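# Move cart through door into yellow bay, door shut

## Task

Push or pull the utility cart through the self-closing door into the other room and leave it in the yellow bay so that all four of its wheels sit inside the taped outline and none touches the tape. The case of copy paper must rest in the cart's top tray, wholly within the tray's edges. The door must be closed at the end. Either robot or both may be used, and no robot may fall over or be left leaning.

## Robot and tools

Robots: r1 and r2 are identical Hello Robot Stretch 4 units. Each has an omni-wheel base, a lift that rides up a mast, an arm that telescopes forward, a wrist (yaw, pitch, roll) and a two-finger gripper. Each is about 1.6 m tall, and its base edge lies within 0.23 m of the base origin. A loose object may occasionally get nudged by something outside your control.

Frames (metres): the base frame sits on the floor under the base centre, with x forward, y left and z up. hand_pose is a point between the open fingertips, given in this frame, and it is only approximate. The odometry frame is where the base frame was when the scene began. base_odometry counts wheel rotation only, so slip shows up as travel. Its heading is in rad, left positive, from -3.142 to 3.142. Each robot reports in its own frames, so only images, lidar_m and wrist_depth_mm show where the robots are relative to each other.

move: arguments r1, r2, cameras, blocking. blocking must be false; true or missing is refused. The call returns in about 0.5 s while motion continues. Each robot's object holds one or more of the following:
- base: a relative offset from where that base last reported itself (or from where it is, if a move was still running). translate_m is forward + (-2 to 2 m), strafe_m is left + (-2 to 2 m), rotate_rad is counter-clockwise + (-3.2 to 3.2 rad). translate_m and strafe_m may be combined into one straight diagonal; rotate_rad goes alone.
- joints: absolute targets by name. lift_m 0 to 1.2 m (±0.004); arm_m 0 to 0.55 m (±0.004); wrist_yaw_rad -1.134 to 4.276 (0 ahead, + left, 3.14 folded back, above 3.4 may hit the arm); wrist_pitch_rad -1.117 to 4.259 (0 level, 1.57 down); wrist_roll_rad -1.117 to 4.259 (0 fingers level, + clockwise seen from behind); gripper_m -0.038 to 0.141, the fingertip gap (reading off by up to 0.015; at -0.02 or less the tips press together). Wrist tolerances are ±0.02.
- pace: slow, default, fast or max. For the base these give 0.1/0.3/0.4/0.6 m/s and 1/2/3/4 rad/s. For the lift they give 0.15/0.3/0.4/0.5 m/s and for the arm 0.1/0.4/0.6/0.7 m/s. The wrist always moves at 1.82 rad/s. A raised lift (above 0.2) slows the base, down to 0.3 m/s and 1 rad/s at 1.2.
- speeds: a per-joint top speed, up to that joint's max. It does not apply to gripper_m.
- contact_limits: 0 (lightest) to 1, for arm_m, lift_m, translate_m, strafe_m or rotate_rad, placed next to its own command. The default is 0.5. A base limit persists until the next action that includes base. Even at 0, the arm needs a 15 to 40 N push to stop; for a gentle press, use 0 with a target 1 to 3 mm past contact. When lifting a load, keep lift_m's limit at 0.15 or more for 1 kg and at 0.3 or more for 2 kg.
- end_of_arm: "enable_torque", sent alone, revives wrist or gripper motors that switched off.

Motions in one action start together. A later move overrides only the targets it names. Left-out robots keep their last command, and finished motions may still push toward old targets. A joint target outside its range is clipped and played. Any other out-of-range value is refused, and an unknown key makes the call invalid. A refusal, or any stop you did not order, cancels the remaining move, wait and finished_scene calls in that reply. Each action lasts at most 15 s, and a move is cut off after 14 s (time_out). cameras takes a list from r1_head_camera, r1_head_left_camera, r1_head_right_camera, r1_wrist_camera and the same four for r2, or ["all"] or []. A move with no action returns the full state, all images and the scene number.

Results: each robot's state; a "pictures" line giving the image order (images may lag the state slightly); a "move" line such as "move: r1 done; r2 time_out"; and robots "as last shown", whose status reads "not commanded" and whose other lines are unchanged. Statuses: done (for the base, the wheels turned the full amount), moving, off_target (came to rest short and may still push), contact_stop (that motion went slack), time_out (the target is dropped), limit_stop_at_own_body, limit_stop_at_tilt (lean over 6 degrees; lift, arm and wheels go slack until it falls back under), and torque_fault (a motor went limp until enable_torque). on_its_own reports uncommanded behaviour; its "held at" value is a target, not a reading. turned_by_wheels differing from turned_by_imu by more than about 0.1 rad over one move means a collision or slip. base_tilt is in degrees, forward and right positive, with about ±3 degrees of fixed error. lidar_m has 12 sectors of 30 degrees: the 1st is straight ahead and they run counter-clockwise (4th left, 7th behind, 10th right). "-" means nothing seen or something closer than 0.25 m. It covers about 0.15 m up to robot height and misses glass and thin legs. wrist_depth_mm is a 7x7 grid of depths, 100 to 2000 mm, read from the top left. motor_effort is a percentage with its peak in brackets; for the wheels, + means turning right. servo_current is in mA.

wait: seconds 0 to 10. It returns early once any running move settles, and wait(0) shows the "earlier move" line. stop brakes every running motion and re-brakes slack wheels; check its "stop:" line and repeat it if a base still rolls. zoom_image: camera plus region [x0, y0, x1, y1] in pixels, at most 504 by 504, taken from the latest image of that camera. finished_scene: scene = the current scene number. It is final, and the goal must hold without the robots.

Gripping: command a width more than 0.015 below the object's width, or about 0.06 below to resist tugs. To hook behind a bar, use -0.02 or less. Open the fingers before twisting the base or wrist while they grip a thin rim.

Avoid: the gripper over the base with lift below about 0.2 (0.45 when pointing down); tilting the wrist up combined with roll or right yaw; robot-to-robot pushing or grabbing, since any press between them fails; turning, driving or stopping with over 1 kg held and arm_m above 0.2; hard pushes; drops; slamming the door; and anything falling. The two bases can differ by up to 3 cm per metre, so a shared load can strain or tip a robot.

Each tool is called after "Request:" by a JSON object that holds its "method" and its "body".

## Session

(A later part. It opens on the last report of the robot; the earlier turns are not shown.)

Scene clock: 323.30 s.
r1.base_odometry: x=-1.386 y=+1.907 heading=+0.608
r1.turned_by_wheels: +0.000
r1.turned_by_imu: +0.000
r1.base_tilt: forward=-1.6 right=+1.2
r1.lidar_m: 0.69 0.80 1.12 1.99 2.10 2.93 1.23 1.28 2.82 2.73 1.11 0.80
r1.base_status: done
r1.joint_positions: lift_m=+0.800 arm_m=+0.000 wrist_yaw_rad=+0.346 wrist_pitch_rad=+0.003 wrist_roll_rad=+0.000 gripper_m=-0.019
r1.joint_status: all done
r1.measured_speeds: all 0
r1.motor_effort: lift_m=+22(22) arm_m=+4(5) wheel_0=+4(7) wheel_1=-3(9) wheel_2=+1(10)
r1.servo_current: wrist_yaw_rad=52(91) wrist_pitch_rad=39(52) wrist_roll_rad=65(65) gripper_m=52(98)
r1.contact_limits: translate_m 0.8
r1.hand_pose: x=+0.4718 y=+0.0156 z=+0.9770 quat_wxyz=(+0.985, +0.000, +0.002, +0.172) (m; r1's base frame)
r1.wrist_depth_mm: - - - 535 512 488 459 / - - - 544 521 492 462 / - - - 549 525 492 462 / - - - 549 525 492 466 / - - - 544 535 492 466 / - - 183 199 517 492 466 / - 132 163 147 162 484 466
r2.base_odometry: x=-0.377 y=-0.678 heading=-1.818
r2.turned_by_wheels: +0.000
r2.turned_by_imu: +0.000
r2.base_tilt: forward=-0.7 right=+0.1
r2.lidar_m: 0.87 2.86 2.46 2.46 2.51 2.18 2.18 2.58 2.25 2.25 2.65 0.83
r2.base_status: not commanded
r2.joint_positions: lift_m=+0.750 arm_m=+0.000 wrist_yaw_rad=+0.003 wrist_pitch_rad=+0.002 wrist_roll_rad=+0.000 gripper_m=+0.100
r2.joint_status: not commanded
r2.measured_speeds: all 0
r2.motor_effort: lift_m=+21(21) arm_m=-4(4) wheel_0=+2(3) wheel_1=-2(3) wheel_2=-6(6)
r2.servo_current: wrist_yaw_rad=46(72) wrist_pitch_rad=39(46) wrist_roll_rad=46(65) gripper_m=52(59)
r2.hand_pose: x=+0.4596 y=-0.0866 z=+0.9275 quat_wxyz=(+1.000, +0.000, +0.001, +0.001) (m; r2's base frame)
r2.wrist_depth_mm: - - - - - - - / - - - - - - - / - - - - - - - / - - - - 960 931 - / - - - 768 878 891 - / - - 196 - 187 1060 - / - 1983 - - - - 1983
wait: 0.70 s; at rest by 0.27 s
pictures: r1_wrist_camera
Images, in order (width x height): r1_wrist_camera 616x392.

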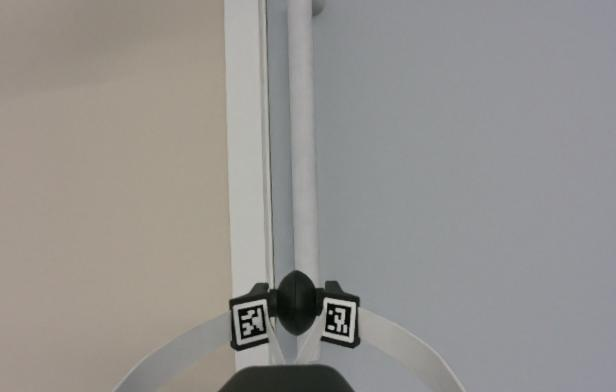

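Request:
{"method": "move", "body": {"blocking": false, "r1": {"base":{"strafe_m":0.172},"joints":{"wrist_yaw_rad":0.0,"gripper_m":0.12}}}}

Request:
{"method": "wait", "body": {"seconds": 2}}

Request:
{"method": "move", "body": {"blocking": false, "r1": {"base":{"translate_m":0.24}}}}

Request:
{"method": "wait", "body": {"seconds": 2.5, "cameras": ["r1_wrist_camera"]}}

Scene clock: 329.50 s.
move: r1 moving
r1.base_odometry: x=-1.406 y=+1.937 heading=+0.608
r1.turned_by_wheels: +0.000
r1.turned_by_imu: +0.000
r1.base_tilt: forward=-1.6 right=+1.3
r1.lidar_m: 0.71 0.81 1.13 1.98 2.08 2.87 1.26 1.27 2.86 2.75 1.10 0.79
r1.base_status: strafe_m moving
r1.joint_positions: lift_m=+0.800 arm_m=+0.000 wrist_yaw_rad=+0.004 wrist_pitch_rad=+0.003 wrist_roll_rad=+0.000 gripper_m=+0.005
r1.joint_status: wrist_yaw_rad moving; gripper_m moving
r1.measured_speeds: translate_m=+0.000 strafe_m=+0.141 rotate_rad=+0.001 lift_m=+0.000 arm_m=+0.000 wrist_yaw_rad=-0.126 wrist_pitch_rad=+0.000 wrist_roll_rad=+0.000
r1.motor_effort: lift_m=+22(22) arm_m=+4(4) wheel_0=-8(11) wheel_1=+10(10) wheel_2=+0(1)
r1.servo_current: wrist_yaw_rad=46(130) wrist_pitch_rad=46(52) wrist_roll_rad=39(65) gripper_m=59(78)
r1.hand_pose: x=+0.4596 y=-0.0861 z=+0.9770 quat_wxyz=(+1.000, +0.000, +0.002, +0.002) (m; r1's base frame)
r1.wrist_depth_mm: - 554 559 559 564 569 569 / - 564 559 559 564 564 569 / - 564 564 569 564 564 569 / - 564 564 564 564 569 - / - 569 569 564 564 - - / - 569 484 202 176 - - / - 139 179 144 145 - -
r2: as last shown
r2.lidar_m: 0.85 2.87 2.48 2.47 2.51 2.18 2.20 2.59 2.26 2.27 2.66 0.85
r2.motor_effort: lift_m=+21(21) arm_m=-4(4) wheel_0=+2(2) wheel_1=-2(3) wheel_2=-6(7)
r2.servo_current: wrist_yaw_rad=46(59) wrist_pitch_rad=39(46) wrist_roll_rad=52(59) gripper_m=52(59)
r2.wrist_depth_mm: - - - - - - - / - - - - - - - / - - - - - - - / - - - - 946 931 - / - - - 768 854 917 - / - - 195 - 187 1098 - / - 1921 - - - - 1921
pictures: none

Scene clock: 331.17 s.
earlier move: r1 done
r1.base_odometry: x=-1.484 y=+2.048 heading=+0.608
r1.turned_by_wheels: +0.000
r1.turned_by_imu: +0.000
r1.base_tilt: forward=-1.6 right=+1.2
r1.lidar_m: 0.70 0.80 1.13 1.84 1.94 2.67 1.44 1.30 2.99 2.88 1.12 0.82
r1.base_status: done
r1.joint_positions: lift_m=+0.800 arm_m=+0.000 wrist_yaw_rad=+0.003 wrist_pitch_rad=+0.003 wrist_roll_rad=+0.000 gripper_m=+0.120
r1.joint_status: all done
r1.measured_speeds: all 0
r1.motor_effort: lift_m=+22(22) arm_m=+4(4) wheel_0=-2(11) wheel_1=+1(10) wheel_2=-1(2)
r1.servo_current: wrist_yaw_rad=59(130) wrist_pitch_rad=46(52) wrist_roll_rad=59(72) gripper_m=39(98)
r1.hand_pose: x=+0.4595 y=-0.0867 z=+0.9770 quat_wxyz=(+1.000, +0.000, +0.002, +0.001) (m; r1's base frame)
r1.wrist_depth_mm: - - 564 559 559 559 559 / - - 554 564 559 559 559 / - - - 559 559 559 559 / - - - 569 564 564 559 / - - - 559 564 569 564 / - 194 180 569 564 569 564 / - 140 - 143 569 564 569
r2.base_odometry: x=-0.377 y=-0.678 heading=-1.818
r2.turned_by_wheels: +0.000
r2.turned_by_imu: +0.000
r2.base_tilt: forward=-0.7 right=+0.0
r2.lidar_m: 0.88 2.86 2.50 2.48 2.50 2.19 2.18 2.59 2.25 2.25 2.66 0.84
r2.base_status: not commanded
r2.joint_positions: lift_m=+0.750 arm_m=+0.000 wrist_yaw_rad=+0.003 wrist_pitch_rad=+0.002 wrist_roll_rad=+0.000 gripper_m=+0.100
r2.joint_status: not commanded
r2.measured_speeds: all 0
r2.motor_effort: lift_m=+21(21) arm_m=-4(4) wheel_0=+2(3) wheel_1=-2(3) wheel_2=-6(7)
r2.servo_current: wrist_yaw_rad=46(59) wrist_pitch_rad=46(46) wrist_roll_rad=52(59) gripper_m=46(59)
r2.hand_pose: x=+0.4596 y=-0.0866 z=+0.9275 quat_wxyz=(+1.000, +0.000, +0.001, +0.001) (m; r2's base frame)
r2.wrist_depth_mm: - - - - - - - / - - - - - - - / - - - - - - - / - - - - 946 917 - / - - - 768 866 917 - / - - 196 - 186 1078 - / - 1983 - - - - 1983
wait: 1.67 of 2 s (r1 has come to rest)
pictures: none

Scene clock: 331.67 s.
move: r1 moving
r1.base_odometry: x=-1.458 y=+2.066 heading=+0.609
r1.turned_by_wheels: +0.000
r1.turned_by_imu: +0.000
r1.base_tilt: forward=-1.6 right=+1.2
r1.lidar_m: 0.68 0.78 1.09 1.84 1.94 2.71 1.47 1.34 3.00 2.85 1.09 0.76
r1.base_status: translate_m moving
r1.joint_positions: lift_m=+0.800 arm_m=+0.000 wrist_yaw_rad=+0.003 wrist_pitch_rad=+0.003 wrist_roll_rad=+0.000 gripper_m=+0.120
r1.joint_status: not commanded
r1.measured_speeds: translate_m=+0.121 strafe_m=+0.000 rotate_rad=+0.001 lift_m=+0.000 arm_m=+0.000 wrist_yaw_rad=+0.000 wrist_pitch_rad=+0.000 wrist_roll_rad=+0.000
r1.motor_effort: lift_m=+22(22) arm_m=+4(4) wheel_0=+4(7) wheel_1=+4(7) wheel_2=-8(10)
r1.servo_current: wrist_yaw_rad=39(72) wrist_pitch_rad=39(52) wrist_roll_rad=46(65) gripper_m=39(46)
r1.hand_pose: x=+0.4595 y=-0.0867 z=+0.9770 quat_wxyz=(+1.000, +0.000, +0.002, +0.001) (m; r1's base frame)
r1.wrist_depth_mm: - - 530 539 535 535 535 / - - 535 535 535 535 535 / - - 535 535 539 539 539 / - - 539 539 539 539 539 / - - 539 539 535 539 539 / - 195 535 539 539 544 544 / - 140 - 143 544 539 539
r2: as last shown
r2.lidar_m: 0.86 2.84 2.48 2.47 2.51 2.19 2.20 2.59 2.23 2.26 2.63 0.83
r2.motor_effort: lift_m=+21(21) arm_m=-4(4) wheel_0=+2(2) wheel_1=-2(3) wheel_2=-6(7)
r2.servo_current: wrist_yaw_rad=46(59) wrist_pitch_rad=39(46) wrist_roll_rad=46(52) gripper_m=52(59)
r2.wrist_depth_mm: - - - - - - - / - - - - - - - / - - - - - - - / - - - - 946 946 - / - - - 768 878 917 - / - - 195 - 187 1078 - / - 1983 - - - - 1921
pictures: none

Scene clock: 333.43 s.
earlier move: r1 done
r1.base_odometry: x=-1.287 y=+2.185 heading=+0.609
r1.turned_by_wheels: +0.000
r1.turned_by_imu: +0.000
r1.base_tilt: forward=-1.6 right=+1.3
r1.lidar_m: 0.46 0.58 0.79 1.85 1.94 2.68 1.62 1.54 2.99 2.09 0.75 0.57
r1.base_status: done
r1.joint_positions: lift_m=+0.800 arm_m=+0.000 wrist_yaw_rad=+0.003 wrist_pitch_rad=+0.003 wrist_roll_rad=+0.000 gripper_m=+0.120
r1.joint_status: not commanded
r1.measured_speeds: all 0
r1.motor_effort: lift_m=+22(22) arm_m=+4(4) wheel_0=+2(8) wheel_1=+3(7) wheel_2=+0(10)
r1.servo_current: wrist_yaw_rad=65(72) wrist_pitch_rad=39(52) wrist_roll_rad=33(72) gripper_m=46(52)
r1.hand_pose: x=+0.4595 y=-0.0867 z=+0.9770 quat_wxyz=(+1.000, +0.000, +0.002, +0.001) (m; r1's base frame)
r1.wrist_depth_mm: 327 325 325 250 324 322 320 / 325 325 324 250 324 324 322 / 329 325 325 250 325 324 324 / 329 325 329 253 325 322 324 / 329 329 329 327 327 327 322 / 330 215 329 259 212 324 325 / 332 185 330 143 329 325 327
r2.base_odometry: x=-0.377 y=-0.678 heading=-1.818
r2.turned_by_wheels: +0.000
r2.turned_by_imu: +0.000
r2.base_tilt: forward=-0.7 right=+0.0
r2.lidar_m: 0.87 2.88 2.47 2.47 2.51 2.18 2.17 2.59 2.25 2.25 2.66 0.83
r2.base_status: not commanded
r2.joint_positions: lift_m=+0.750 arm_m=+0.000 wrist_yaw_rad=+0.003 wrist_pitch_rad=+0.002 wrist_roll_rad=+0.000 gripper_m=+0.100
r2.joint_status: not commanded
r2.measured_speeds: all 0
r2.motor_effort: lift_m=+21(21) arm_m=-4(4) wheel_0=+2(2) wheel_1=-2(3) wheel_2=-6(7)
r2.servo_current: wrist_yaw_rad=52(59) wrist_pitch_rad=39(46) wrist_roll_rad=52(59) gripper_m=46(59)
r2.hand_pose: x=+0.4596 y=-0.0866 z=+0.9275 quat_wxyz=(+1.000, +0.000, +0.001, +0.001) (m; r2's base frame)
r2.wrist_depth_mm: - - - - - - - / - - - - - - - / - - - - - - - / - - - - 931 931 - / - - - 778 854 917 - / - - 195 - 187 1060 - / - 1863 - - - - 1983
wait: 1.77 of 2.5 s (r1 has come to rest)
pictures: r1_wrist_camera
Images, in order (width x height): r1_wrist_camera 616x392.

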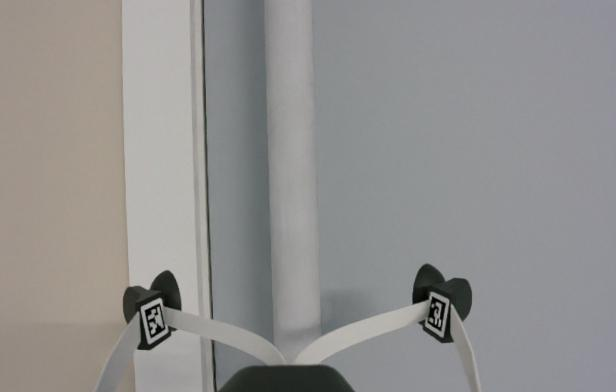

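Request:
{"method": "move", "body": {"blocking": false, "r1": {"base":{"translate_m":0.095},"contact_limits":{"translate_m":0.2},"pace":"slow"}}}

Request:
{"method": "wait", "body": {"seconds": 3, "cameras": ["r1_wrist_camera"]}}

Request:
{"method": "move", "body": {"blocking": false, "r1": {"joints":{"gripper_m":-0.038}}}}

Request:
{"method": "wait", "body": {"seconds": 2.5, "cameras": ["r1_wrist_camera","r1_head_camera"]}}

Scene clock: 339.03 s.
move: r1 moving
r1.base_odometry: x=-1.277 y=+2.193 heading=+0.609
r1.turned_by_wheels: +0.000
r1.turned_by_imu: +0.000
r1.base_tilt: forward=-1.6 right=+1.3
r1.lidar_m: 0.47 0.56 0.78 1.84 1.95 2.65 1.63 1.55 3.00 2.05 0.78 0.53
r1.base_status: translate_m moving
r1.joint_positions: lift_m=+0.800 arm_m=+0.000 wrist_yaw_rad=+0.003 wrist_pitch_rad=+0.003 wrist_roll_rad=+0.000 gripper_m=+0.120
r1.joint_status: not commanded
r1.measured_speeds: translate_m=+0.048 strafe_m=+0.000 rotate_rad=-0.001 lift_m=+0.000 arm_m=+0.000 wrist_yaw_rad=+0.000 wrist_pitch_rad=+0.000 wrist_roll_rad=+0.000
r1.motor_effort: lift_m=+22(22) arm_m=+4(4) wheel_0=+6(7) wheel_1=+3(6) wheel_2=-6(6)
r1.servo_current: wrist_yaw_rad=59(59) wrist_pitch_rad=39(52) wrist_roll_rad=46(59) gripper_m=39(46)
r1.contact_limits: translate_m 0.2
r1.hand_pose: x=+0.4595 y=-0.0867 z=+0.9770 quat_wxyz=(+1.000, +0.000, +0.002, +0.001) (m; r1's base frame)
r1.wrist_depth_mm: 314 - 315 238 312 310 310 / 315 317 315 237 314 312 312 / 317 315 317 238 314 312 312 / 315 317 315 240 314 314 312 / 317 317 317 243 317 314 314 / 319 216 319 247 212 314 315 / 320 162 319 144 317 315 317
r2: as last shown
r2.base_tilt: forward=-0.7 right=+0.1
r2.lidar_m: 0.84 2.85 2.48 2.46 2.50 2.19 2.19 2.59 2.24 2.26 2.65 0.85
r2.motor_effort: lift_m=+21(21) arm_m=-4(4) wheel_0=+2(2) wheel_1=-3(3) wheel_2=-6(6)
r2.servo_current: wrist_yaw_rad=46(59) wrist_pitch_rad=39(46) wrist_roll_rad=39(59) gripper_m=52(52)
r2.wrist_depth_mm: - - - - - - - / - - - - - - - / - - - - - - - / - - - - 946 917 - / - - - 768 878 917 - / - - 195 - 187 1060 - / - 1921 - - - - 1921
pictures: none

Scene clock: 340.80 s.
earlier move: r1 done
r1.base_odometry: x=-1.210 y=+2.239 heading=+0.609
r1.turned_by_wheels: +0.000
r1.turned_by_imu: +0.006
r1.base_tilt: forward=-1.7 right=+1.3
r1.lidar_m: 0.36 0.47 0.63 1.84 1.93 2.69 1.67 1.63 2.98 1.71 0.64 0.44
r1.base_status: done
r1.joint_positions: lift_m=+0.800 arm_m=+0.000 wrist_yaw_rad=+0.002 wrist_pitch_rad=+0.003 wrist_roll_rad=+0.000 gripper_m=+0.120
r1.joint_status: not commanded
r1.measured_speeds: all 0
r1.motor_effort: lift_m=+22(22) arm_m=+6(6) wheel_0=+7(11) wheel_1=+6(10) wheel_2=-12(14)
r1.servo_current: wrist_yaw_rad=52(72) wrist_pitch_rad=39(52) wrist_roll_rad=65(65) gripper_m=46(46)
r1.contact_limits: translate_m 0.2
r1.hand_pose: x=+0.4592 y=-0.0870 z=+0.9770 quat_wxyz=(+1.000, +0.000, +0.002, +0.001) (m; r1's base frame)
r1.wrist_depth_mm: 234 237 236 162 236 237 236 / 236 237 236 162 237 236 236 / 236 237 236 237 236 237 238 / 236 - 237 161 237 238 238 / 236 236 238 161 239 240 240 / 237 189 239 160 238 239 238 / 238 182 240 148 239 239 240
r2.base_odometry: x=-0.377 y=-0.678 heading=-1.818
r2.turned_by_wheels: +0.000
r2.turned_by_imu: +0.000
r2.base_tilt: forward=-0.7 right=+0.1
r2.lidar_m: 0.86 2.86 2.46 2.46 2.53 2.19 2.17 2.59 2.25 2.25 2.67 0.83
r2.base_status: not commanded
r2.joint_positions: lift_m=+0.750 arm_m=+0.000 wrist_yaw_rad=+0.003 wrist_pitch_rad=+0.002 wrist_roll_rad=+0.000 gripper_m=+0.100
r2.joint_status: not commanded
r2.measured_speeds: all 0
r2.motor_effort: lift_m=+21(21) arm_m=-4(4) wheel_0=+3(3) wheel_1=-3(3) wheel_2=-6(7)
r2.servo_current: wrist_yaw_rad=52(59) wrist_pitch_rad=46(46) wrist_roll_rad=46(59) gripper_m=46(59)
r2.hand_pose: x=+0.4596 y=-0.0866 z=+0.9275 quat_wxyz=(+1.000, +0.000, +0.001, +0.001) (m; r2's base frame)
r2.wrist_depth_mm: - - - - - - - / - - - - - - - / - - - - - - - / - - - - 946 917 - / - - - 778 854 917 - / - - 195 - 187 1078 - / - 1983 - - - - 1921
wait: 1.77 of 3 s (r1 has come to rest)
pictures: r1_wrist_camera
Images, in order (width x height): r1_wrist_camera 616x392.

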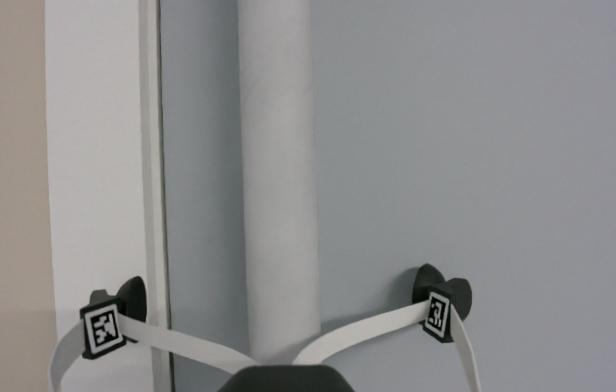

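Scene clock: 341.30 s.
move: r1 moving
r1.base_odometry: x=-1.210 y=+2.239 heading=+0.609
r1.turned_by_wheels: +0.000
r1.turned_by_imu: +0.001
r1.base_tilt: forward=-1.7 right=+1.3
r1.lidar_m: 0.37 0.48 0.67 1.83 1.95 2.68 1.67 1.61 3.00 1.70 0.65 0.47
r1.base_status: not commanded
r1.joint_positions: lift_m=+0.800 arm_m=+0.000 wrist_yaw_rad=+0.002 wrist_pitch_rad=+0.003 wrist_roll_rad=+0.000 gripper_m=+0.106
r1.joint_status: gripper_m moving
r1.measured_speeds: all 0
r1.motor_effort: lift_m=+22(22) arm_m=+6(6) wheel_0=+6(7) wheel_1=+6(7) wheel_2=-12(12)
r1.servo_current: wrist_yaw_rad=46(52) wrist_pitch_rad=46(52) wrist_roll_rad=65(65) gripper_m=130(130)
r1.contact_limits: translate_m 0.2
r1.hand_pose: x=+0.4592 y=-0.0870 z=+0.9770 quat_wxyz=(+1.000, +0.000, +0.002, +0.001) (m; r1's base frame)
r1.wrist_depth_mm: 235 235 235 160 236 236 236 / 236 237 236 159 236 236 236 / 236 237 236 236 237 236 236 / 236 - 236 159 237 238 236 / 237 - 237 159 238 238 238 / 237 185 238 159 238 239 238 / 238 173 239 144 240 239 239
r2: as last shown
r2.lidar_m: 0.88 2.83 2.47 2.48 2.49 2.17 2.19 2.59 2.25 2.26 2.67 0.85
r2.motor_effort: lift_m=+21(21) arm_m=-4(4) wheel_0=+2(2) wheel_1=-2(3) wheel_2=-6(6)
r2.servo_current: wrist_yaw_rad=59(59) wrist_pitch_rad=46(46) wrist_roll_rad=39(52) gripper_m=52(52)
r2.wrist_depth_mm: - - - - - - - / - - - - - - - / - - - - - - - / - - - - 931 931 - / - - - 778 854 904 - / - - 195 - 187 1098 - / - 1921 - - - - 1983
pictures: none

Scene clock: 343.07 s.
earlier move: r1 done
r1.base_odometry: x=-1.209 y=+2.240 heading=+0.608
r1.turned_by_wheels: -0.001
r1.turned_by_imu: +0.032
r1.base_tilt: forward=-1.6 right=+1.3
r1.lidar_m: 0.38 0.47 0.68 1.81 1.96 2.77 1.59 1.63 3.00 1.54 0.62 0.40
r1.base_status: not commanded
r1.joint_positions: lift_m=+0.800 arm_m=+0.000 wrist_yaw_rad=-0.005 wrist_pitch_rad=+0.003 wrist_roll_rad=+0.000 gripper_m=-0.037
r1.joint_status: all done
r1.measured_speeds: all 0
r1.motor_effort: lift_m=+21(22) arm_m=-3(6) wheel_0=-8(8) wheel_1=-2(7) wheel_2=-2(12)
r1.servo_current: wrist_yaw_rad=46(65) wrist_pitch_rad=39(52) wrist_roll_rad=59(65) gripper_m=72(247)
r1.contact_limits: translate_m 0.2
r1.hand_pose: x=+0.4588 y=-0.0889 z=+0.9771 quat_wxyz=(+1.000, +0.000, +0.002, -0.003) (m; r1's base frame)
r1.wrist_depth_mm: 237 - 239 159 238 241 240 / 238 - 239 162 241 241 240 / 238 - 240 162 241 242 242 / 237 - 241 163 241 240 241 / 239 - 242 166 242 242 243 / 240 - 242 162 182 244 243 / 242 - 179 160 244 143 244
r2.base_odometry: x=-0.377 y=-0.678 heading=-1.818
r2.turned_by_wheels: +0.000
r2.turned_by_imu: +0.000
r2.base_tilt: forward=-0.7 right=+0.1
r2.lidar_m: 0.86 2.87 2.48 2.48 2.49 2.21 2.20 2.59 2.25 2.26 2.66 0.85
r2.base_status: not commanded
r2.joint_positions: lift_m=+0.750 arm_m=+0.000 wrist_yaw_rad=+0.003 wrist_pitch_rad=+0.002 wrist_roll_rad=+0.000 gripper_m=+0.100
r2.joint_status: not commanded
r2.measured_speeds: all 0
r2.motor_effort: lift_m=+21(21) arm_m=-4(4) wheel_0=+2(2) wheel_1=-2(3) wheel_2=-7(7)
r2.servo_current: wrist_yaw_rad=52(65) wrist_pitch_rad=46(46) wrist_roll_rad=46(59) gripper_m=46(59)
r2.hand_pose: x=+0.4596 y=-0.0866 z=+0.9275 quat_wxyz=(+1.000, +0.000, +0.001, +0.001) (m; r2's base frame)
r2.wrist_depth_mm: - - - - - - - / - - - - - - - / - - - - - - - / - - - - 931 917 - / - - - 778 854 917 - / - - 195 - 187 1078 - / - - - - - - 1921
wait: 1.77 of 2.5 s (r1 has come to rest)
pictures: r1_head_camera, r1_wrist_camera
Images, in order (width x height): r1_head_camera 420x560, r1_wrist_camera 616x392.

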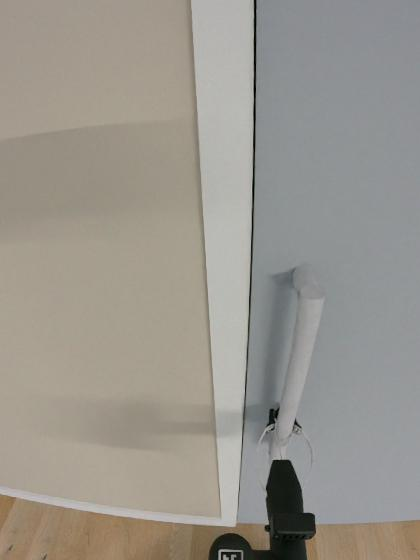

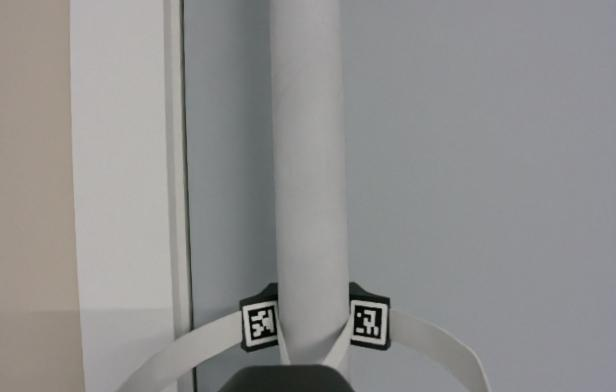

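Request:
{"method": "move", "body": {"blocking": false, "r1": {"base":{"translate_m":-0.154,"strafe_m":-0.08},"joints":{"wrist_yaw_rad":0.16},"speeds":{"wrist_yaw_rad":0.1},"contact_limits":{"translate_m":0.8},"pace":"slow"}}}

Request:
{"method": "wait", "body": {"seconds": 4, "cameras": ["r1_wrist_camera","r1_head_camera"]}}

Scene clock: 349.90 s.
move: r1 moving
r1.base_odometry: x=-1.215 y=+2.227 heading=+0.607
r1.turned_by_wheels: -0.001
r1.turned_by_imu: -0.022
r1.base_tilt: forward=-1.5 right=+1.4
r1.lidar_m: 0.38 0.48 0.69 1.81 1.94 2.72 1.65 1.61 2.99 1.69 0.64 0.40
r1.base_status: translate_m moving; strafe_m moving
r1.joint_positions: lift_m=+0.800 arm_m=+0.000 wrist_yaw_rad=+0.029 wrist_pitch_rad=+0.003 wrist_roll_rad=+0.000 gripper_m=-0.037
r1.joint_status: wrist_yaw_rad moving
r1.measured_speeds: translate_m=-0.048 strafe_m=-0.026 rotate_rad=+0.001 lift_m=+0.000 arm_m=+0.000 wrist_yaw_rad=+0.121 wrist_pitch_rad=+0.000 wrist_roll_rad=+0.000
r1.motor_effort: lift_m=+21(21) arm_m=-4(4) wheel_0=-20(20) wheel_1=-4(10) wheel_2=+10(10)
r1.servo_current: wrist_yaw_rad=98(111) wrist_pitch_rad=33(52) wrist_roll_rad=52(65) gripper_m=72(72)
r1.contact_limits: translate_m 0.8
r1.hand_pose: x=+0.4617 y=-0.0790 z=+0.9771 quat_wxyz=(+1.000, +0.000, +0.002, +0.015) (m; r1's base frame)
r1.wrist_depth_mm: 244 - 242 161 241 239 238 / 245 - 242 163 241 240 240 / 246 - 242 166 242 240 240 / 247 - 244 164 242 242 241 / 247 - 244 167 243 241 241 / 247 - 245 165 182 243 243 / 249 - 246 163 245 142 244
r2: as last shown
r2.lidar_m: 0.86 2.87 2.46 2.46 2.50 2.20 2.19 2.59 2.26 2.25 2.66 0.83
r2.motor_effort: lift_m=+21(21) arm_m=-4(4) wheel_0=+2(2) wheel_1=-2(3) wheel_2=-6(6)
r2.servo_current: wrist_yaw_rad=46(59) wrist_pitch_rad=39(46) wrist_roll_rad=59(59) gripper_m=52(52)
r2.wrist_depth_mm: - - - - - - - / - - - - - - - / - - - - - - - / - - - - 946 917 - / - - - 778 866 917 - / - - 195 - 186 1060 - / - 1921 - - - - 1983
pictures: none

Scene clock: 352.33 s.
earlier move: r1 done
r1.base_odometry: x=-1.289 y=+2.086 heading=+0.608
r1.turned_by_wheels: +0.001
r1.turned_by_imu: -0.102
r1.base_tilt: forward=-1.5 right=+1.3
r1.lidar_m: 0.40 0.57 0.80 1.85 1.91 2.50 1.80 1.48 3.04 2.85 0.85 0.50
r1.base_status: done
r1.joint_positions: lift_m=+0.800 arm_m=+0.000 wrist_yaw_rad=+0.164 wrist_pitch_rad=+0.003 wrist_roll_rad=+0.000 gripper_m=-0.037
r1.joint_status: all done
r1.measured_speeds: all 0
r1.motor_effort: lift_m=+21(22) arm_m=-5(5) wheel_0=-2(20) wheel_1=-5(14) wheel_2=+12(16)
r1.servo_current: wrist_yaw_rad=52(111) wrist_pitch_rad=46(52) wrist_roll_rad=33(78) gripper_m=72(78)
r1.contact_limits: translate_m 0.8
r1.hand_pose: x=+0.4698 y=-0.0392 z=+0.9771 quat_wxyz=(+0.997, +0.000, +0.002, +0.082) (m; r1's base frame)
r1.wrist_depth_mm: 392 382 240 162 243 244 247 / 392 379 241 164 243 247 246 / 392 382 241 166 245 246 247 / 397 387 242 165 245 245 247 / 399 387 243 166 244 247 247 / 399 389 208 166 245 247 249 / 399 389 243 163 247 249 249
r2.base_odometry: x=-0.377 y=-0.678 heading=-1.818
r2.turned_by_wheels: +0.000
r2.turned_by_imu: +0.000
r2.base_tilt: forward=-0.7 right=+0.0
r2.lidar_m: 0.88 2.88 2.46 2.45 2.48 2.18 2.19 2.59 2.25 2.27 2.67 0.82
r2.base_status: not commanded
r2.joint_positions: lift_m=+0.750 arm_m=+0.000 wrist_yaw_rad=+0.003 wrist_pitch_rad=+0.002 wrist_roll_rad=+0.000 gripper_m=+0.100
r2.joint_status: not commanded
r2.measured_speeds: all 0
r2.motor_effort: lift_m=+21(21) arm_m=-4(4) wheel_0=+2(3) wheel_1=-2(3) wheel_2=-6(6)
r2.servo_current: wrist_yaw_rad=52(65) wrist_pitch_rad=46(52) wrist_roll_rad=46(65) gripper_m=52(52)
r2.hand_pose: x=+0.4596 y=-0.0866 z=+0.9275 quat_wxyz=(+1.000, +0.000, +0.001, +0.001) (m; r2's base frame)
r2.wrist_depth_mm: - - - - - - - / - - - - - - - / - - - - - - - / - - - - 946 931 - / - - - 778 854 904 - / - - 195 - 187 1060 - / - 1983 - - - - 1921
wait: 2.43 of 4 s (r1 has come to rest)
pictures: r1_head_camera, r1_wrist_camera
Images, in order (width x height): r1_head_camera 420x560, r1_wrist_camera 616x392.

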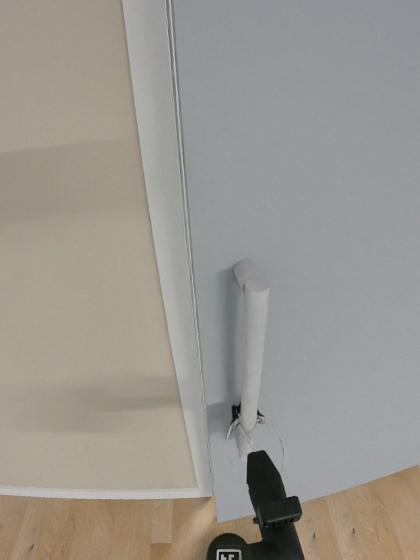

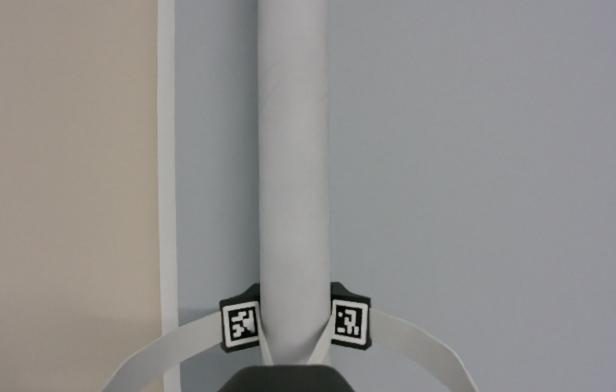

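Request:
{"method": "move", "body": {"blocking": false, "r1": {"base":{"translate_m":-0.25,"strafe_m":-0.19},"joints":{"wrist_yaw_rad":0.5},"speeds":{"wrist_yaw_rad":0.1},"contact_limits":{"translate_m":0.9},"pace":"slow"}}}

Request:
{"method": "wait", "body": {"seconds": 5, "cameras": ["r1_wrist_camera","r1_head_camera","r1_head_left_camera"]}}

Scene clock: 366.27 s.
move: r1 moving
r1.base_odometry: x=-1.294 y=+2.074 heading=+0.609
r1.turned_by_wheels: +0.001
r1.turned_by_imu: +0.000
r1.base_tilt: forward=-1.5 right=+1.3
r1.lidar_m: 0.41 0.61 0.81 1.87 1.93 2.48 1.78 1.45 3.01 2.85 0.88 0.52
r1.base_status: translate_m moving; strafe_m moving
r1.joint_positions: lift_m=+0.800 arm_m=+0.000 wrist_yaw_rad=+0.204 wrist_pitch_rad=+0.003 wrist_roll_rad=+0.000 gripper_m=-0.037
r1.joint_status: wrist_yaw_rad moving
r1.measured_speeds: translate_m=-0.043 strafe_m=-0.032 rotate_rad=-0.003 lift_m=+0.000 arm_m=+0.000 wrist_yaw_rad=+0.091 wrist_pitch_rad=+0.000 wrist_roll_rad=+0.000
r1.motor_effort: lift_m=+21(21) arm_m=-5(5) wheel_0=+1(5) wheel_1=-9(9) wheel_2=+16(18)
r1.servo_current: wrist_yaw_rad=13(59) wrist_pitch_rad=46(46) wrist_roll_rad=52(59) gripper_m=65(72)
r1.contact_limits: translate_m 0.9
r1.hand_pose: x=+0.4711 y=-0.0272 z=+0.9771 quat_wxyz=(+0.995, +0.000, +0.002, +0.102) (m; r1's base frame)
r1.wrist_depth_mm: 410 399 242 162 241 241 242 / 413 397 242 164 241 243 241 / 413 402 243 165 243 242 243 / 415 402 244 163 244 243 244 / 418 402 244 163 244 244 244 / 418 404 186 164 243 245 246 / 421 402 246 163 246 246 245
r2: as last shown
r2.base_tilt: forward=-0.7 right=+0.1
r2.lidar_m: 0.87 2.88 2.44 2.48 2.52 2.18 2.18 2.58 2.25 2.27 2.67 0.83
r2.motor_effort: lift_m=+21(21) arm_m=-4(4) wheel_0=+2(2) wheel_1=-2(3) wheel_2=-6(6)
r2.servo_current: wrist_yaw_rad=52(65) wrist_pitch_rad=39(39) wrist_roll_rad=46(52) gripper_m=52(52)
r2.wrist_depth_mm: - - - - - - - / - - - - - - - / - - - - - - - / - - - - 946 917 - / - - - 768 866 917 - / - - 195 - 186 1078 - / - 1983 - - - - 1921
pictures: none

Scene clock: 370.10 s.
earlier move: r1 done
r1.base_odometry: x=-1.386 y=+1.788 heading=+0.609
r1.turned_by_wheels: +0.000
r1.turned_by_imu: +0.000
r1.base_tilt: forward=-1.5 right=+1.3
r1.lidar_m: 0.38 0.43 1.14 2.02 2.07 2.74 1.28 1.18 2.88 2.69 1.31 0.63
r1.base_status: done
r1.joint_positions: lift_m=+0.800 arm_m=+0.000 wrist_yaw_rad=+0.499 wrist_pitch_rad=+0.003 wrist_roll_rad=+0.000 gripper_m=-0.037
r1.joint_status: all done
r1.measured_speeds: all 0
r1.motor_effort: lift_m=+21(22) arm_m=-5(5) wheel_0=+3(8) wheel_1=-8(12) wheel_2=+11(19)
r1.servo_current: wrist_yaw_rad=52(78) wrist_pitch_rad=39(52) wrist_roll_rad=59(65) gripper_m=78(78)
r1.contact_limits: translate_m 0.9
r1.hand_pose: x=+0.4661 y=+0.0611 z=+0.9771 quat_wxyz=(+0.969, +0.000, +0.002, +0.247) (m; r1's base frame)
r1.wrist_depth_mm: - - 242 162 240 239 239 / - - 243 163 240 239 239 / - - 243 165 242 241 240 / - - 244 162 243 240 239 / - - 245 163 242 242 241 / - - 185 164 244 243 241 / - 136 245 163 244 242 242
r2.base_odometry: x=-0.377 y=-0.678 heading=-1.818
r2.turned_by_wheels: +0.000
r2.turned_by_imu: +0.001
r2.base_tilt: forward=-0.7 right=+0.1
r2.lidar_m: 0.87 2.85 2.48 2.47 2.52 2.17 2.17 2.60 2.24 2.25 2.65 0.84
r2.base_status: not commanded
r2.joint_positions: lift_m=+0.750 arm_m=+0.000 wrist_yaw_rad=+0.003 wrist_pitch_rad=+0.002 wrist_roll_rad=+0.000 gripper_m=+0.100
r2.joint_status: not commanded
r2.measured_speeds: all 0
r2.motor_effort: lift_m=+21(21) arm_m=-4(4) wheel_0=+2(2) wheel_1=-2(3) wheel_2=-6(6)
r2.servo_current: wrist_yaw_rad=52(65) wrist_pitch_rad=39(46) wrist_roll_rad=39(65) gripper_m=52(59)
r2.hand_pose: x=+0.4596 y=-0.0866 z=+0.9275 quat_wxyz=(+1.000, +0.000, +0.001, +0.001) (m; r2's base frame)
r2.wrist_depth_mm: - - - - - - - / - - - - - - - / - - - - - - - / - - - - 946 931 - / - - - 768 866 917 - / - - 195 - 187 1078 - / - 1921 - - - - 1863
wait: 3.83 of 5 s (r1 has come to rest)
pictures: r1_head_camera, r1_head_left_camera, r1_wrist_camera
Images, in order (width x height): r1_head_camera 420x560, r1_head_left_camera 420x672, r1_wrist_camera 616x392.

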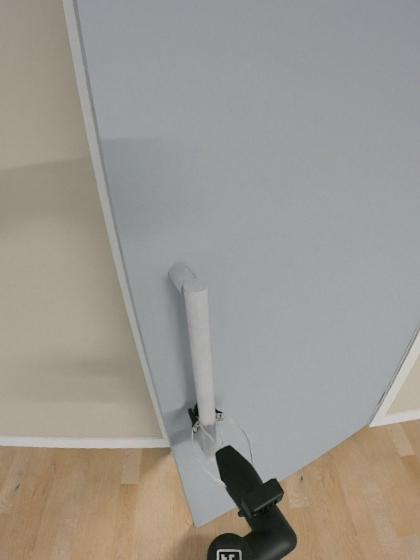

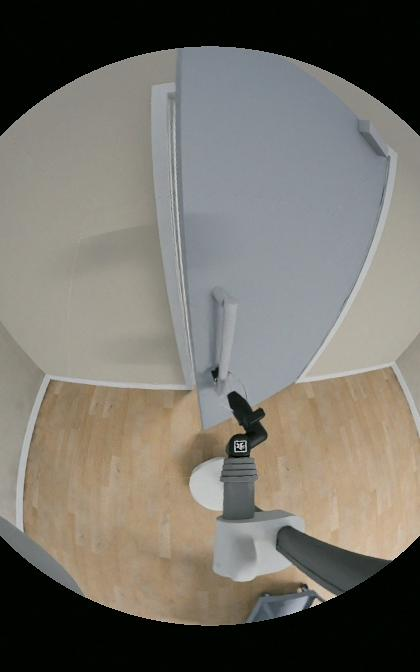

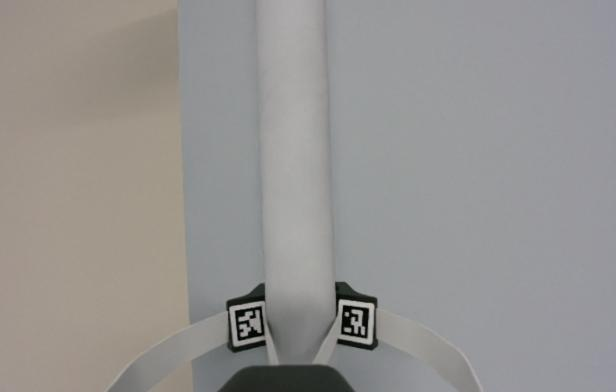

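Request:
{"method": "move", "body": {"blocking": false, "r1": {"base":{"translate_m":-0.185,"strafe_m":-0.285},"joints":{"wrist_yaw_rad":0.84},"speeds":{"wrist_yaw_rad":0.1},"contact_limits":{"translate_m":0.9},"pace":"slow"}}}

Request:
{"method": "wait", "body": {"seconds": 5, "cameras": ["r1_wrist_camera","r1_head_camera"]}}

Request:
{"method": "move", "body": {"blocking": false, "r1": {"base":{"translate_m":-0.078,"strafe_m":-0.325},"joints":{"wrist_yaw_rad":1.18},"speeds":{"wrist_yaw_rad":0.1},"contact_limits":{"translate_m":0.9},"pace":"slow"}}}

Request:
{"method": "wait", "body": {"seconds": 5, "cameras": ["r1_wrist_camera","r1_head_camera","r1_head_left_camera","r2_head_camera"]}}

Scene clock: 384.23 s.
move: r1 moving
r1.base_odometry: x=-1.385 y=+1.775 heading=+0.609
r1.turned_by_wheels: +0.000
r1.turned_by_imu: +0.000
r1.base_tilt: forward=-1.5 right=+1.2
r1.lidar_m: 0.40 0.44 1.16 2.04 2.09 2.76 1.23 1.19 2.87 2.69 1.33 0.60
r1.base_status: translate_m moving; strafe_m moving
r1.joint_positions: lift_m=+0.800 arm_m=+0.000 wrist_yaw_rad=+0.541 wrist_pitch_rad=+0.003 wrist_roll_rad=+0.000 gripper_m=-0.037
r1.joint_status: wrist_yaw_rad moving
r1.measured_speeds: translate_m=-0.026 strafe_m=-0.040 rotate_rad=-0.003 lift_m=+0.000 arm_m=+0.000 wrist_yaw_rad=+0.100 wrist_pitch_rad=+0.000 wrist_roll_rad=+0.000
r1.motor_effort: lift_m=+22(22) arm_m=-5(5) wheel_0=+4(5) wheel_1=-11(13) wheel_2=+15(15)
r1.servo_current: wrist_yaw_rad=39(72) wrist_pitch_rad=46(46) wrist_roll_rad=46(65) gripper_m=65(72)
r1.contact_limits: translate_m 0.9
r1.hand_pose: x=+0.4632 y=+0.0736 z=+0.9771 quat_wxyz=(+0.964, +0.000, +0.002, +0.267) (m; r1's base frame)
r1.wrist_depth_mm: - - 243 161 240 238 235 / - - 243 164 240 238 236 / - - 245 165 240 238 237 / - - 245 164 241 239 237 / - - 245 164 241 239 238 / - - 244 165 182 240 239 / - - 246 163 243 136 239
r2: as last shown
r2.turned_by_imu: +0.000
r2.lidar_m: 0.86 2.86 2.46 2.48 2.51 2.18 2.18 2.58 2.23 2.25 2.69 0.83
r2.motor_effort: lift_m=+21(21) arm_m=-4(4) wheel_0=+2(2) wheel_1=-3(3) wheel_2=-6(6)
r2.servo_current: wrist_yaw_rad=52(59) wrist_pitch_rad=39(39) wrist_roll_rad=46(52) gripper_m=52(52)
r2.wrist_depth_mm: - - - - - - - / - - - - - - - / - - - - - - - / - - - - 931 917 - / - - - 768 854 904 - / - - 195 - 187 1060 - / - 1983 - - - - 1921
pictures: none

Scene clock: 388.40 s.
earlier move: r1 done
r1.base_odometry: x=-1.374 y=+1.449 heading=+0.610
r1.turned_by_wheels: +0.001
r1.turned_by_imu: +0.002
r1.base_tilt: forward=-1.6 right=+1.2
r1.lidar_m: 0.50 0.37 1.40 2.29 2.38 3.12 0.95 1.04 2.58 2.42 1.64 0.88
r1.base_status: done
r1.joint_positions: lift_m=+0.800 arm_m=+0.000 wrist_yaw_rad=+0.847 wrist_pitch_rad=+0.003 wrist_roll_rad=+0.000 gripper_m=-0.037
r1.joint_status: all done
r1.measured_speeds: all 0
r1.motor_effort: lift_m=+21(22) arm_m=-5(5) wheel_0=+14(14) wheel_1=-5(13) wheel_2=+13(16)
r1.servo_current: wrist_yaw_rad=59(78) wrist_pitch_rad=39(52) wrist_roll_rad=46(65) gripper_m=65(78)
r1.contact_limits: translate_m 0.9
r1.hand_pose: x=+0.4275 y=+0.1581 z=+0.9771 quat_wxyz=(+0.912, -0.001, +0.001, +0.411) (m; r1's base frame)
r1.wrist_depth_mm: - - 245 169 236 231 229 / - - 246 163 238 233 229 / - - 247 167 238 234 229 / - - 246 163 238 234 230 / - - 248 165 239 235 230 / - - 182 165 239 235 232 / - 1983 249 163 175 234 233
r2.base_odometry: x=-0.377 y=-0.678 heading=-1.818
r2.turned_by_wheels: +0.000
r2.turned_by_imu: +0.001
r2.base_tilt: forward=-0.7 right=+0.0
r2.lidar_m: 0.85 2.87 2.48 2.49 2.49 2.19 2.19 2.58 2.25 2.26 2.65 0.84
r2.base_status: not commanded
r2.joint_positions: lift_m=+0.750 arm_m=+0.000 wrist_yaw_rad=+0.003 wrist_pitch_rad=+0.002 wrist_roll_rad=+0.000 gripper_m=+0.100
r2.joint_status: not commanded
r2.measured_speeds: all 0
r2.motor_effort: lift_m=+21(21) arm_m=-4(4) wheel_0=+2(2) wheel_1=-2(3) wheel_2=-6(7)
r2.servo_current: wrist_yaw_rad=59(59) wrist_pitch_rad=39(52) wrist_roll_rad=46(65) gripper_m=52(59)
r2.hand_pose: x=+0.4596 y=-0.0866 z=+0.9275 quat_wxyz=(+1.000, +0.000, +0.001, +0.001) (m; r2's base frame)
r2.wrist_depth_mm: - - - - - - - / - - - - - - - / - - - - - - - / - - - - 946 946 - / - - - 768 854 917 - / - - 196 - 187 1078 - / - 1921 - - - - 1921
wait: 4.17 of 5 s (r1 has come to rest)
pictures: r1_head_camera, r1_wrist_camera
Images, in order (width x height): r1_head_camera 420x560, r1_wrist_camera 616x392.

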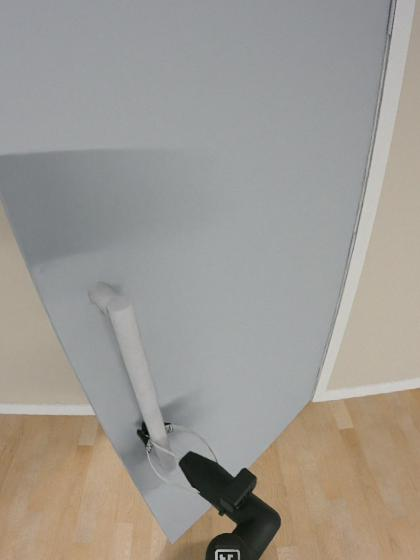

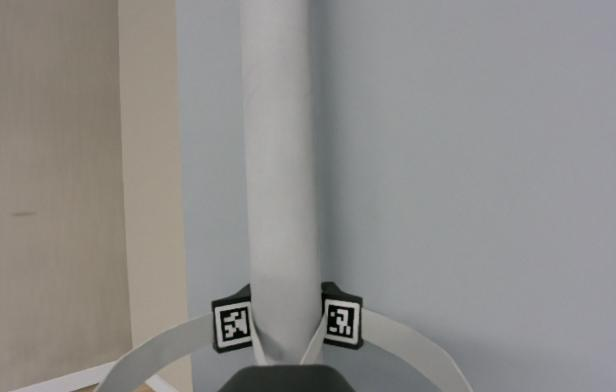

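Scene clock: 388.90 s.
move: r1 moving
r1.base_odometry: x=-1.369 y=+1.437 heading=+0.612
r1.turned_by_wheels: +0.001
r1.turned_by_imu: +0.001
r1.base_tilt: forward=-1.6 right=+1.2
r1.lidar_m: 0.50 0.37 1.41 2.32 2.36 3.10 0.92 1.01 2.58 2.39 1.62 0.89
r1.base_status: translate_m moving; strafe_m moving
r1.joint_positions: lift_m=+0.800 arm_m=+0.000 wrist_yaw_rad=+0.887 wrist_pitch_rad=+0.003 wrist_roll_rad=+0.000 gripper_m=-0.037
r1.joint_status: wrist_yaw_rad moving
r1.measured_speeds: translate_m=-0.011 strafe_m=-0.049 rotate_rad=-0.003 lift_m=+0.000 arm_m=+0.000 wrist_yaw_rad=+0.100 wrist_pitch_rad=+0.000 wrist_roll_rad=+0.000
r1.motor_effort: lift_m=+21(21) arm_m=-5(5) wheel_0=+12(16) wheel_1=-7(9) wheel_2=+13(15)
r1.servo_current: wrist_yaw_rad=26(78) wrist_pitch_rad=39(52) wrist_roll_rad=65(65) gripper_m=72(78)
r1.contact_limits: translate_m 0.9
r1.hand_pose: x=+0.4209 y=+0.1683 z=+0.9771 quat_wxyz=(+0.903, -0.001, +0.001, +0.429) (m; r1's base frame)
r1.wrist_depth_mm: - - 246 165 235 230 225 / - - 247 162 236 229 225 / - - 248 172 236 231 225 / - - 249 164 237 232 227 / - - 248 164 237 231 227 / - - 180 165 236 232 228 / - - 250 163 236 230 229
r2: as last shown
r2.turned_by_imu: +0.000
r2.base_tilt: forward=-0.6 right=+0.0
r2.lidar_m: 0.86 2.85 2.48 2.47 2.50 2.15 2.19 2.53 2.23 2.25 2.68 0.83
r2.motor_effort: lift_m=+21(21) arm_m=-3(4) wheel_0=+2(2) wheel_1=-2(3) wheel_2=-6(6)
r2.servo_current: wrist_yaw_rad=52(59) wrist_pitch_rad=39(46) wrist_roll_rad=39(59) gripper_m=52(52)
r2.wrist_depth_mm: - - - - - - - / - - - - - - - / - - - - - - - / - - - - 946 931 - / - - - 778 866 917 - / - - 195 - 187 1060 - / - 1921 - - - - 1983
pictures: none

Scene clock: 392.97 s.
earlier move: r1 done
r1.base_odometry: x=-1.252 y=+1.138 heading=+0.613
r1.turned_by_wheels: +0.002
r1.turned_by_imu: +0.007
r1.base_tilt: forward=-1.7 right=+1.2
r1.lidar_m: 0.59 0.33 0.38 2.61 2.68 0.92 0.88 3.22 2.23 2.09 1.76 1.22
r1.base_status: done
r1.joint_positions: lift_m=+0.800 arm_m=+0.000 wrist_yaw_rad=+1.199 wrist_pitch_rad=+0.003 wrist_roll_rad=+0.000 gripper_m=-0.037
r1.joint_status: all done
r1.measured_speeds: translate_m=+0.000 strafe_m=+0.000 rotate_rad=+0.000 lift_m=+0.000 arm_m=+0.000 wrist_yaw_rad=+0.001 wrist_pitch_rad=+0.000 wrist_roll_rad=+0.000
r1.motor_effort: lift_m=+21(22) arm_m=+4(5) wheel_0=+25(28) wheel_1=+5(10) wheel_2=+8(15)
r1.servo_current: wrist_yaw_rad=104(117) wrist_pitch_rad=46(52) wrist_roll_rad=46(72) gripper_m=65(78)
r1.contact_limits: translate_m 0.9
r1.hand_pose: x=+0.3572 y=+0.2369 z=+0.9771 quat_wxyz=(+0.826, -0.001, +0.001, +0.564) (m; r1's base frame)
r1.wrist_depth_mm: - - 245 234 228 220 214 / - - 163 236 229 221 215 / - - 247 236 229 222 216 / - - 161 236 229 222 216 / - - 248 236 230 223 216 / - - 177 176 230 224 219 / - 154 179 177 144 223 219
r2.base_odometry: x=-0.377 y=-0.678 heading=-1.818
r2.turned_by_wheels: +0.000
r2.turned_by_imu: +0.001
r2.base_tilt: forward=-0.7 right=+0.1
r2.lidar_m: 0.86 2.89 2.48 2.45 2.47 2.17 2.21 2.55 2.25 2.26 2.68 0.83
r2.base_status: not commanded
r2.joint_positions: lift_m=+0.750 arm_m=+0.000 wrist_yaw_rad=+0.003 wrist_pitch_rad=+0.002 wrist_roll_rad=+0.000 gripper_m=+0.100
r2.joint_status: not commanded
r2.measured_speeds: all 0
r2.motor_effort: lift_m=+21(21) arm_m=-4(4) wheel_0=+2(2) wheel_1=-2(3) wheel_2=-6(6)
r2.servo_current: wrist_yaw_rad=46(65) wrist_pitch_rad=33(46) wrist_roll_rad=46(59) gripper_m=39(65)
r2.hand_pose: x=+0.4596 y=-0.0866 z=+0.9275 quat_wxyz=(+1.000, +0.000, +0.001, +0.001) (m; r2's base frame)
r2.wrist_depth_mm: - - - - - - - / - - - - - - - / - - - - - - - / - - - - 931 931 - / - - - 778 866 917 - / - - 195 - 187 1078 - / - 1863 - - - - 1921
wait: 4.07 of 5 s (r1 has come to rest)
pictures: r1_head_camera, r1_head_left_camera, r1_wrist_camera, r2_head_camera
Images, in order (width x height): r1_head_camera 420x560, r1_head_left_camera 420x672, r1_wrist_camera 616x392, r2_head_camera 420x560.

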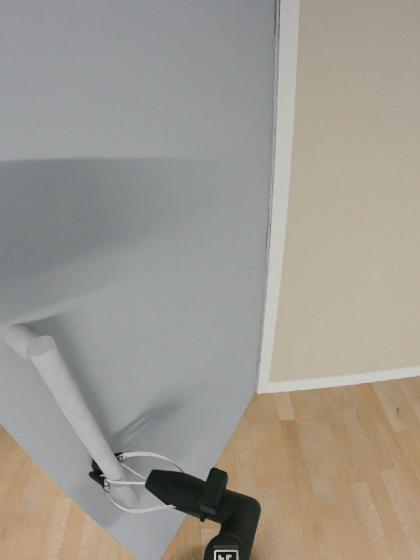

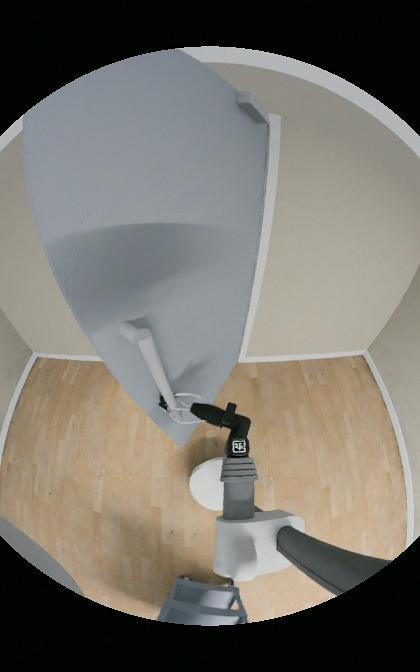

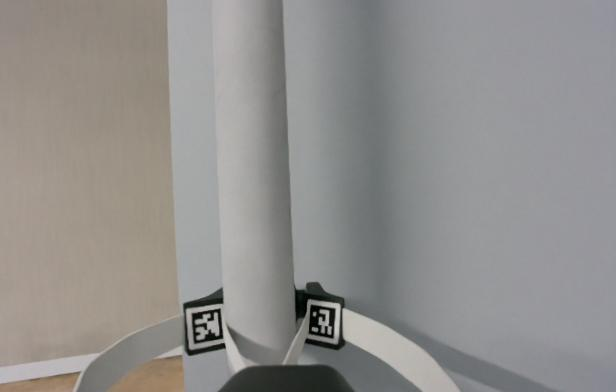

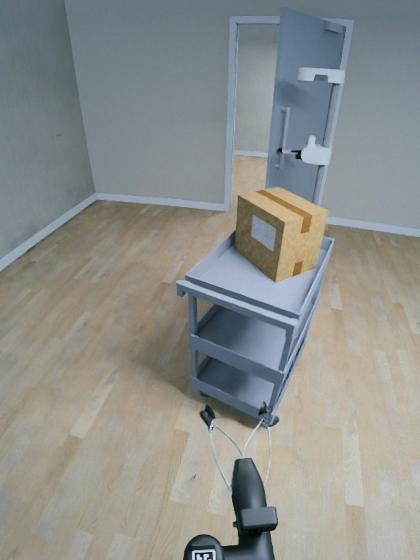

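Request:
{"method": "move", "body": {"blocking": false, "r1": {"base":{"translate_m":0.0,"strafe_m":-0.41},"joints":{"wrist_yaw_rad":1.48},"speeds":{"wrist_yaw_rad":0.08},"contact_limits":{"strafe_m":0.9},"pace":"slow"}}}

Request:
{"method": "wait", "body": {"seconds": 5.5, "cameras": ["r1_wrist_camera","r1_head_camera","r1_head_left_camera","r2_head_camera"]}}

Scene clock: 399.77 s.
move: r1 moving
r1.base_odometry: x=-1.243 y=+1.127 heading=+0.616
r1.turned_by_wheels: +0.003
r1.turned_by_imu: +0.003
r1.base_tilt: forward=-1.6 right=+1.2
r1.lidar_m: 0.59 0.34 0.38 2.63 2.68 0.91 0.89 3.16 2.19 2.08 1.73 1.22
r1.base_status: translate_m moving; strafe_m moving
r1.joint_positions: lift_m=+0.800 arm_m=+0.000 wrist_yaw_rad=+1.232 wrist_pitch_rad=+0.003 wrist_roll_rad=+0.000 gripper_m=-0.037
r1.joint_status: wrist_yaw_rad moving
r1.measured_speeds: translate_m=-0.001 strafe_m=-0.055 rotate_rad=+0.004 lift_m=+0.000 arm_m=+0.000 wrist_yaw_rad=+0.083 wrist_pitch_rad=+0.000 wrist_roll_rad=+0.000
r1.motor_effort: lift_m=+21(21) arm_m=+4(4) wheel_0=+26(30) wheel_1=+1(5) wheel_2=+5(7)
r1.servo_current: wrist_yaw_rad=85(130) wrist_pitch_rad=39(46) wrist_roll_rad=52(52) gripper_m=72(78)
r1.contact_limits: strafe_m 0.9
r1.hand_pose: x=+0.3492 y=+0.2429 z=+0.9771 quat_wxyz=(+0.816, -0.001, +0.001, +0.578) (m; r1's base frame)
r1.wrist_depth_mm: - - 168 234 228 219 213 / - - 246 234 229 220 214 / - - 249 235 229 220 214 / - - 164 235 231 220 215 / - - 250 236 231 222 216 / - - 178 168 230 223 216 / - 151 251 178 144 222 216
r2: as last shown
r2.base_tilt: forward=-0.7 right=+0.0
r2.lidar_m: 0.87 2.84 2.45 2.48 2.51 2.19 2.19 2.57 2.26 2.21 2.66 0.83
r2.motor_effort: lift_m=+21(21) arm_m=-4(4) wheel_0=+2(2) wheel_1=-3(3) wheel_2=-6(6)
r2.servo_current: wrist_yaw_rad=59(59) wrist_pitch_rad=39(39) wrist_roll_rad=59(59) gripper_m=52(59)
r2.wrist_depth_mm: - - - - - - - / - - - - - - - / - - - - - - - / - - - - 960 917 - / - - - 778 866 904 - / - - 195 - 187 1060 - / - 1921 - - - - 1983
pictures: none

Scene clock: 404.50 s.
earlier move: r1 done
r1.base_odometry: x=-1.015 y=+0.804 heading=+0.616
r1.turned_by_wheels: +0.000
r1.turned_by_imu: +0.046
r1.base_tilt: forward=-1.6 right=+1.3
r1.lidar_m: 0.85 0.28 0.29 3.00 3.14 0.97 2.28 2.47 1.81 1.70 1.73 1.21
r1.base_status: done
r1.joint_positions: lift_m=+0.800 arm_m=+0.000 wrist_yaw_rad=+1.500 wrist_pitch_rad=+0.003 wrist_roll_rad=+0.000 gripper_m=-0.037
r1.joint_status: all done
r1.measured_speeds: all 0
r1.on_its_own: wrist_yaw_rad is at rest, and its servo_current (124 mA) is outside its rest range (0 to 104 mA)
r1.motor_effort: lift_m=+21(22) arm_m=+4(4) wheel_0=+21(34) wheel_1=+7(9) wheel_2=+2(7)
r1.servo_current: wrist_yaw_rad=124(156) wrist_pitch_rad=52(52) wrist_roll_rad=59(72) gripper_m=65(78)
r1.contact_limits: strafe_m 0.9
r1.hand_pose: x=+0.2784 y=+0.2815 z=+0.9771 quat_wxyz=(+0.732, -0.001, +0.001, +0.682) (m; r1's base frame)
r1.wrist_depth_mm: - - 161 236 229 224 220 / - - 161 234 230 224 219 / - - 161 236 230 224 220 / - - 161 235 232 224 221 / - - 161 236 231 225 221 / - - 173 177 231 224 221 / - 153 171 170 144 225 223
r2.base_odometry: x=-0.377 y=-0.678 heading=-1.818
r2.turned_by_wheels: +0.000
r2.turned_by_imu: +0.001
r2.base_tilt: forward=-0.7 right=+0.1
r2.lidar_m: 0.87 2.86 2.47 2.49 2.51 2.19 2.20 2.59 2.25 2.27 2.68 0.83
r2.base_status: not commanded
r2.joint_positions: lift_m=+0.750 arm_m=+0.000 wrist_yaw_rad=+0.003 wrist_pitch_rad=+0.002 wrist_roll_rad=+0.000 gripper_m=+0.100
r2.joint_status: not commanded
r2.measured_speeds: all 0
r2.motor_effort: lift_m=+21(21) arm_m=-4(4) wheel_0=+2(2) wheel_1=-2(3) wheel_2=-6(6)
r2.servo_current: wrist_yaw_rad=39(59) wrist_pitch_rad=46(46) wrist_roll_rad=46(65) gripper_m=52(59)
r2.hand_pose: x=+0.4596 y=-0.0866 z=+0.9275 quat_wxyz=(+1.000, +0.000, +0.001, +0.001) (m; r2's base frame)
r2.wrist_depth_mm: - - - - - - - / - - - - - - - / - - - - - - - / - - - - 960 917 - / - - - 768 866 917 - / - - 196 - 187 1060 - / - 1983 - - - - 1756
wait: 4.73 of 5.5 s (r1 has come to rest)
pictures: r1_head_camera, r1_head_left_camera, r1_wrist_camera, r2_head_camera
Images, in order (width x height): r1_head_camera 420x560, r1_head_left_camera 420x672, r1_wrist_camera 616x392, r2_head_camera 420x560.

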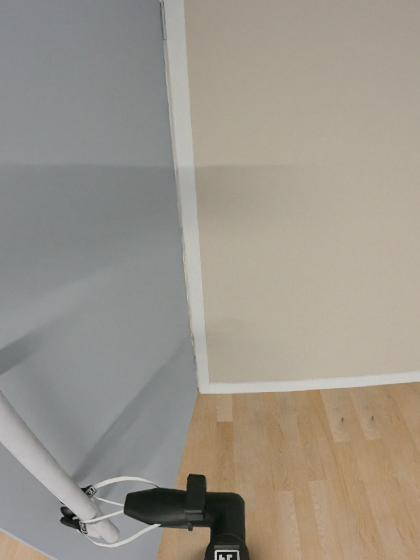

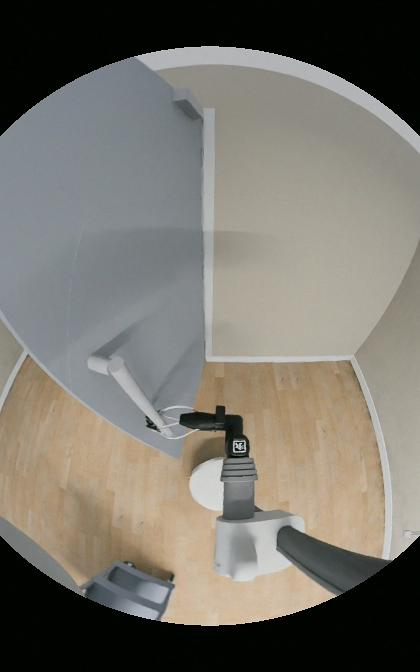

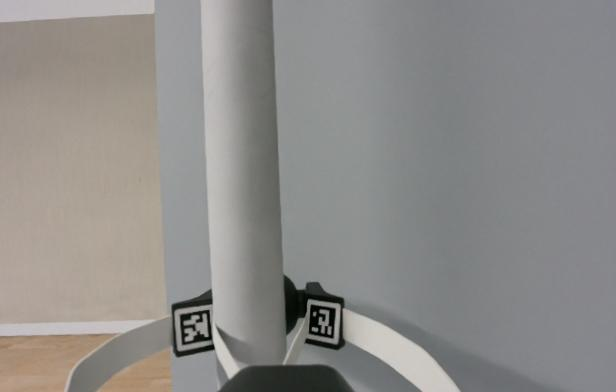

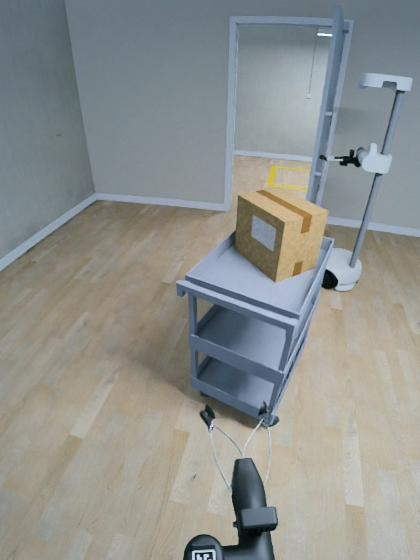

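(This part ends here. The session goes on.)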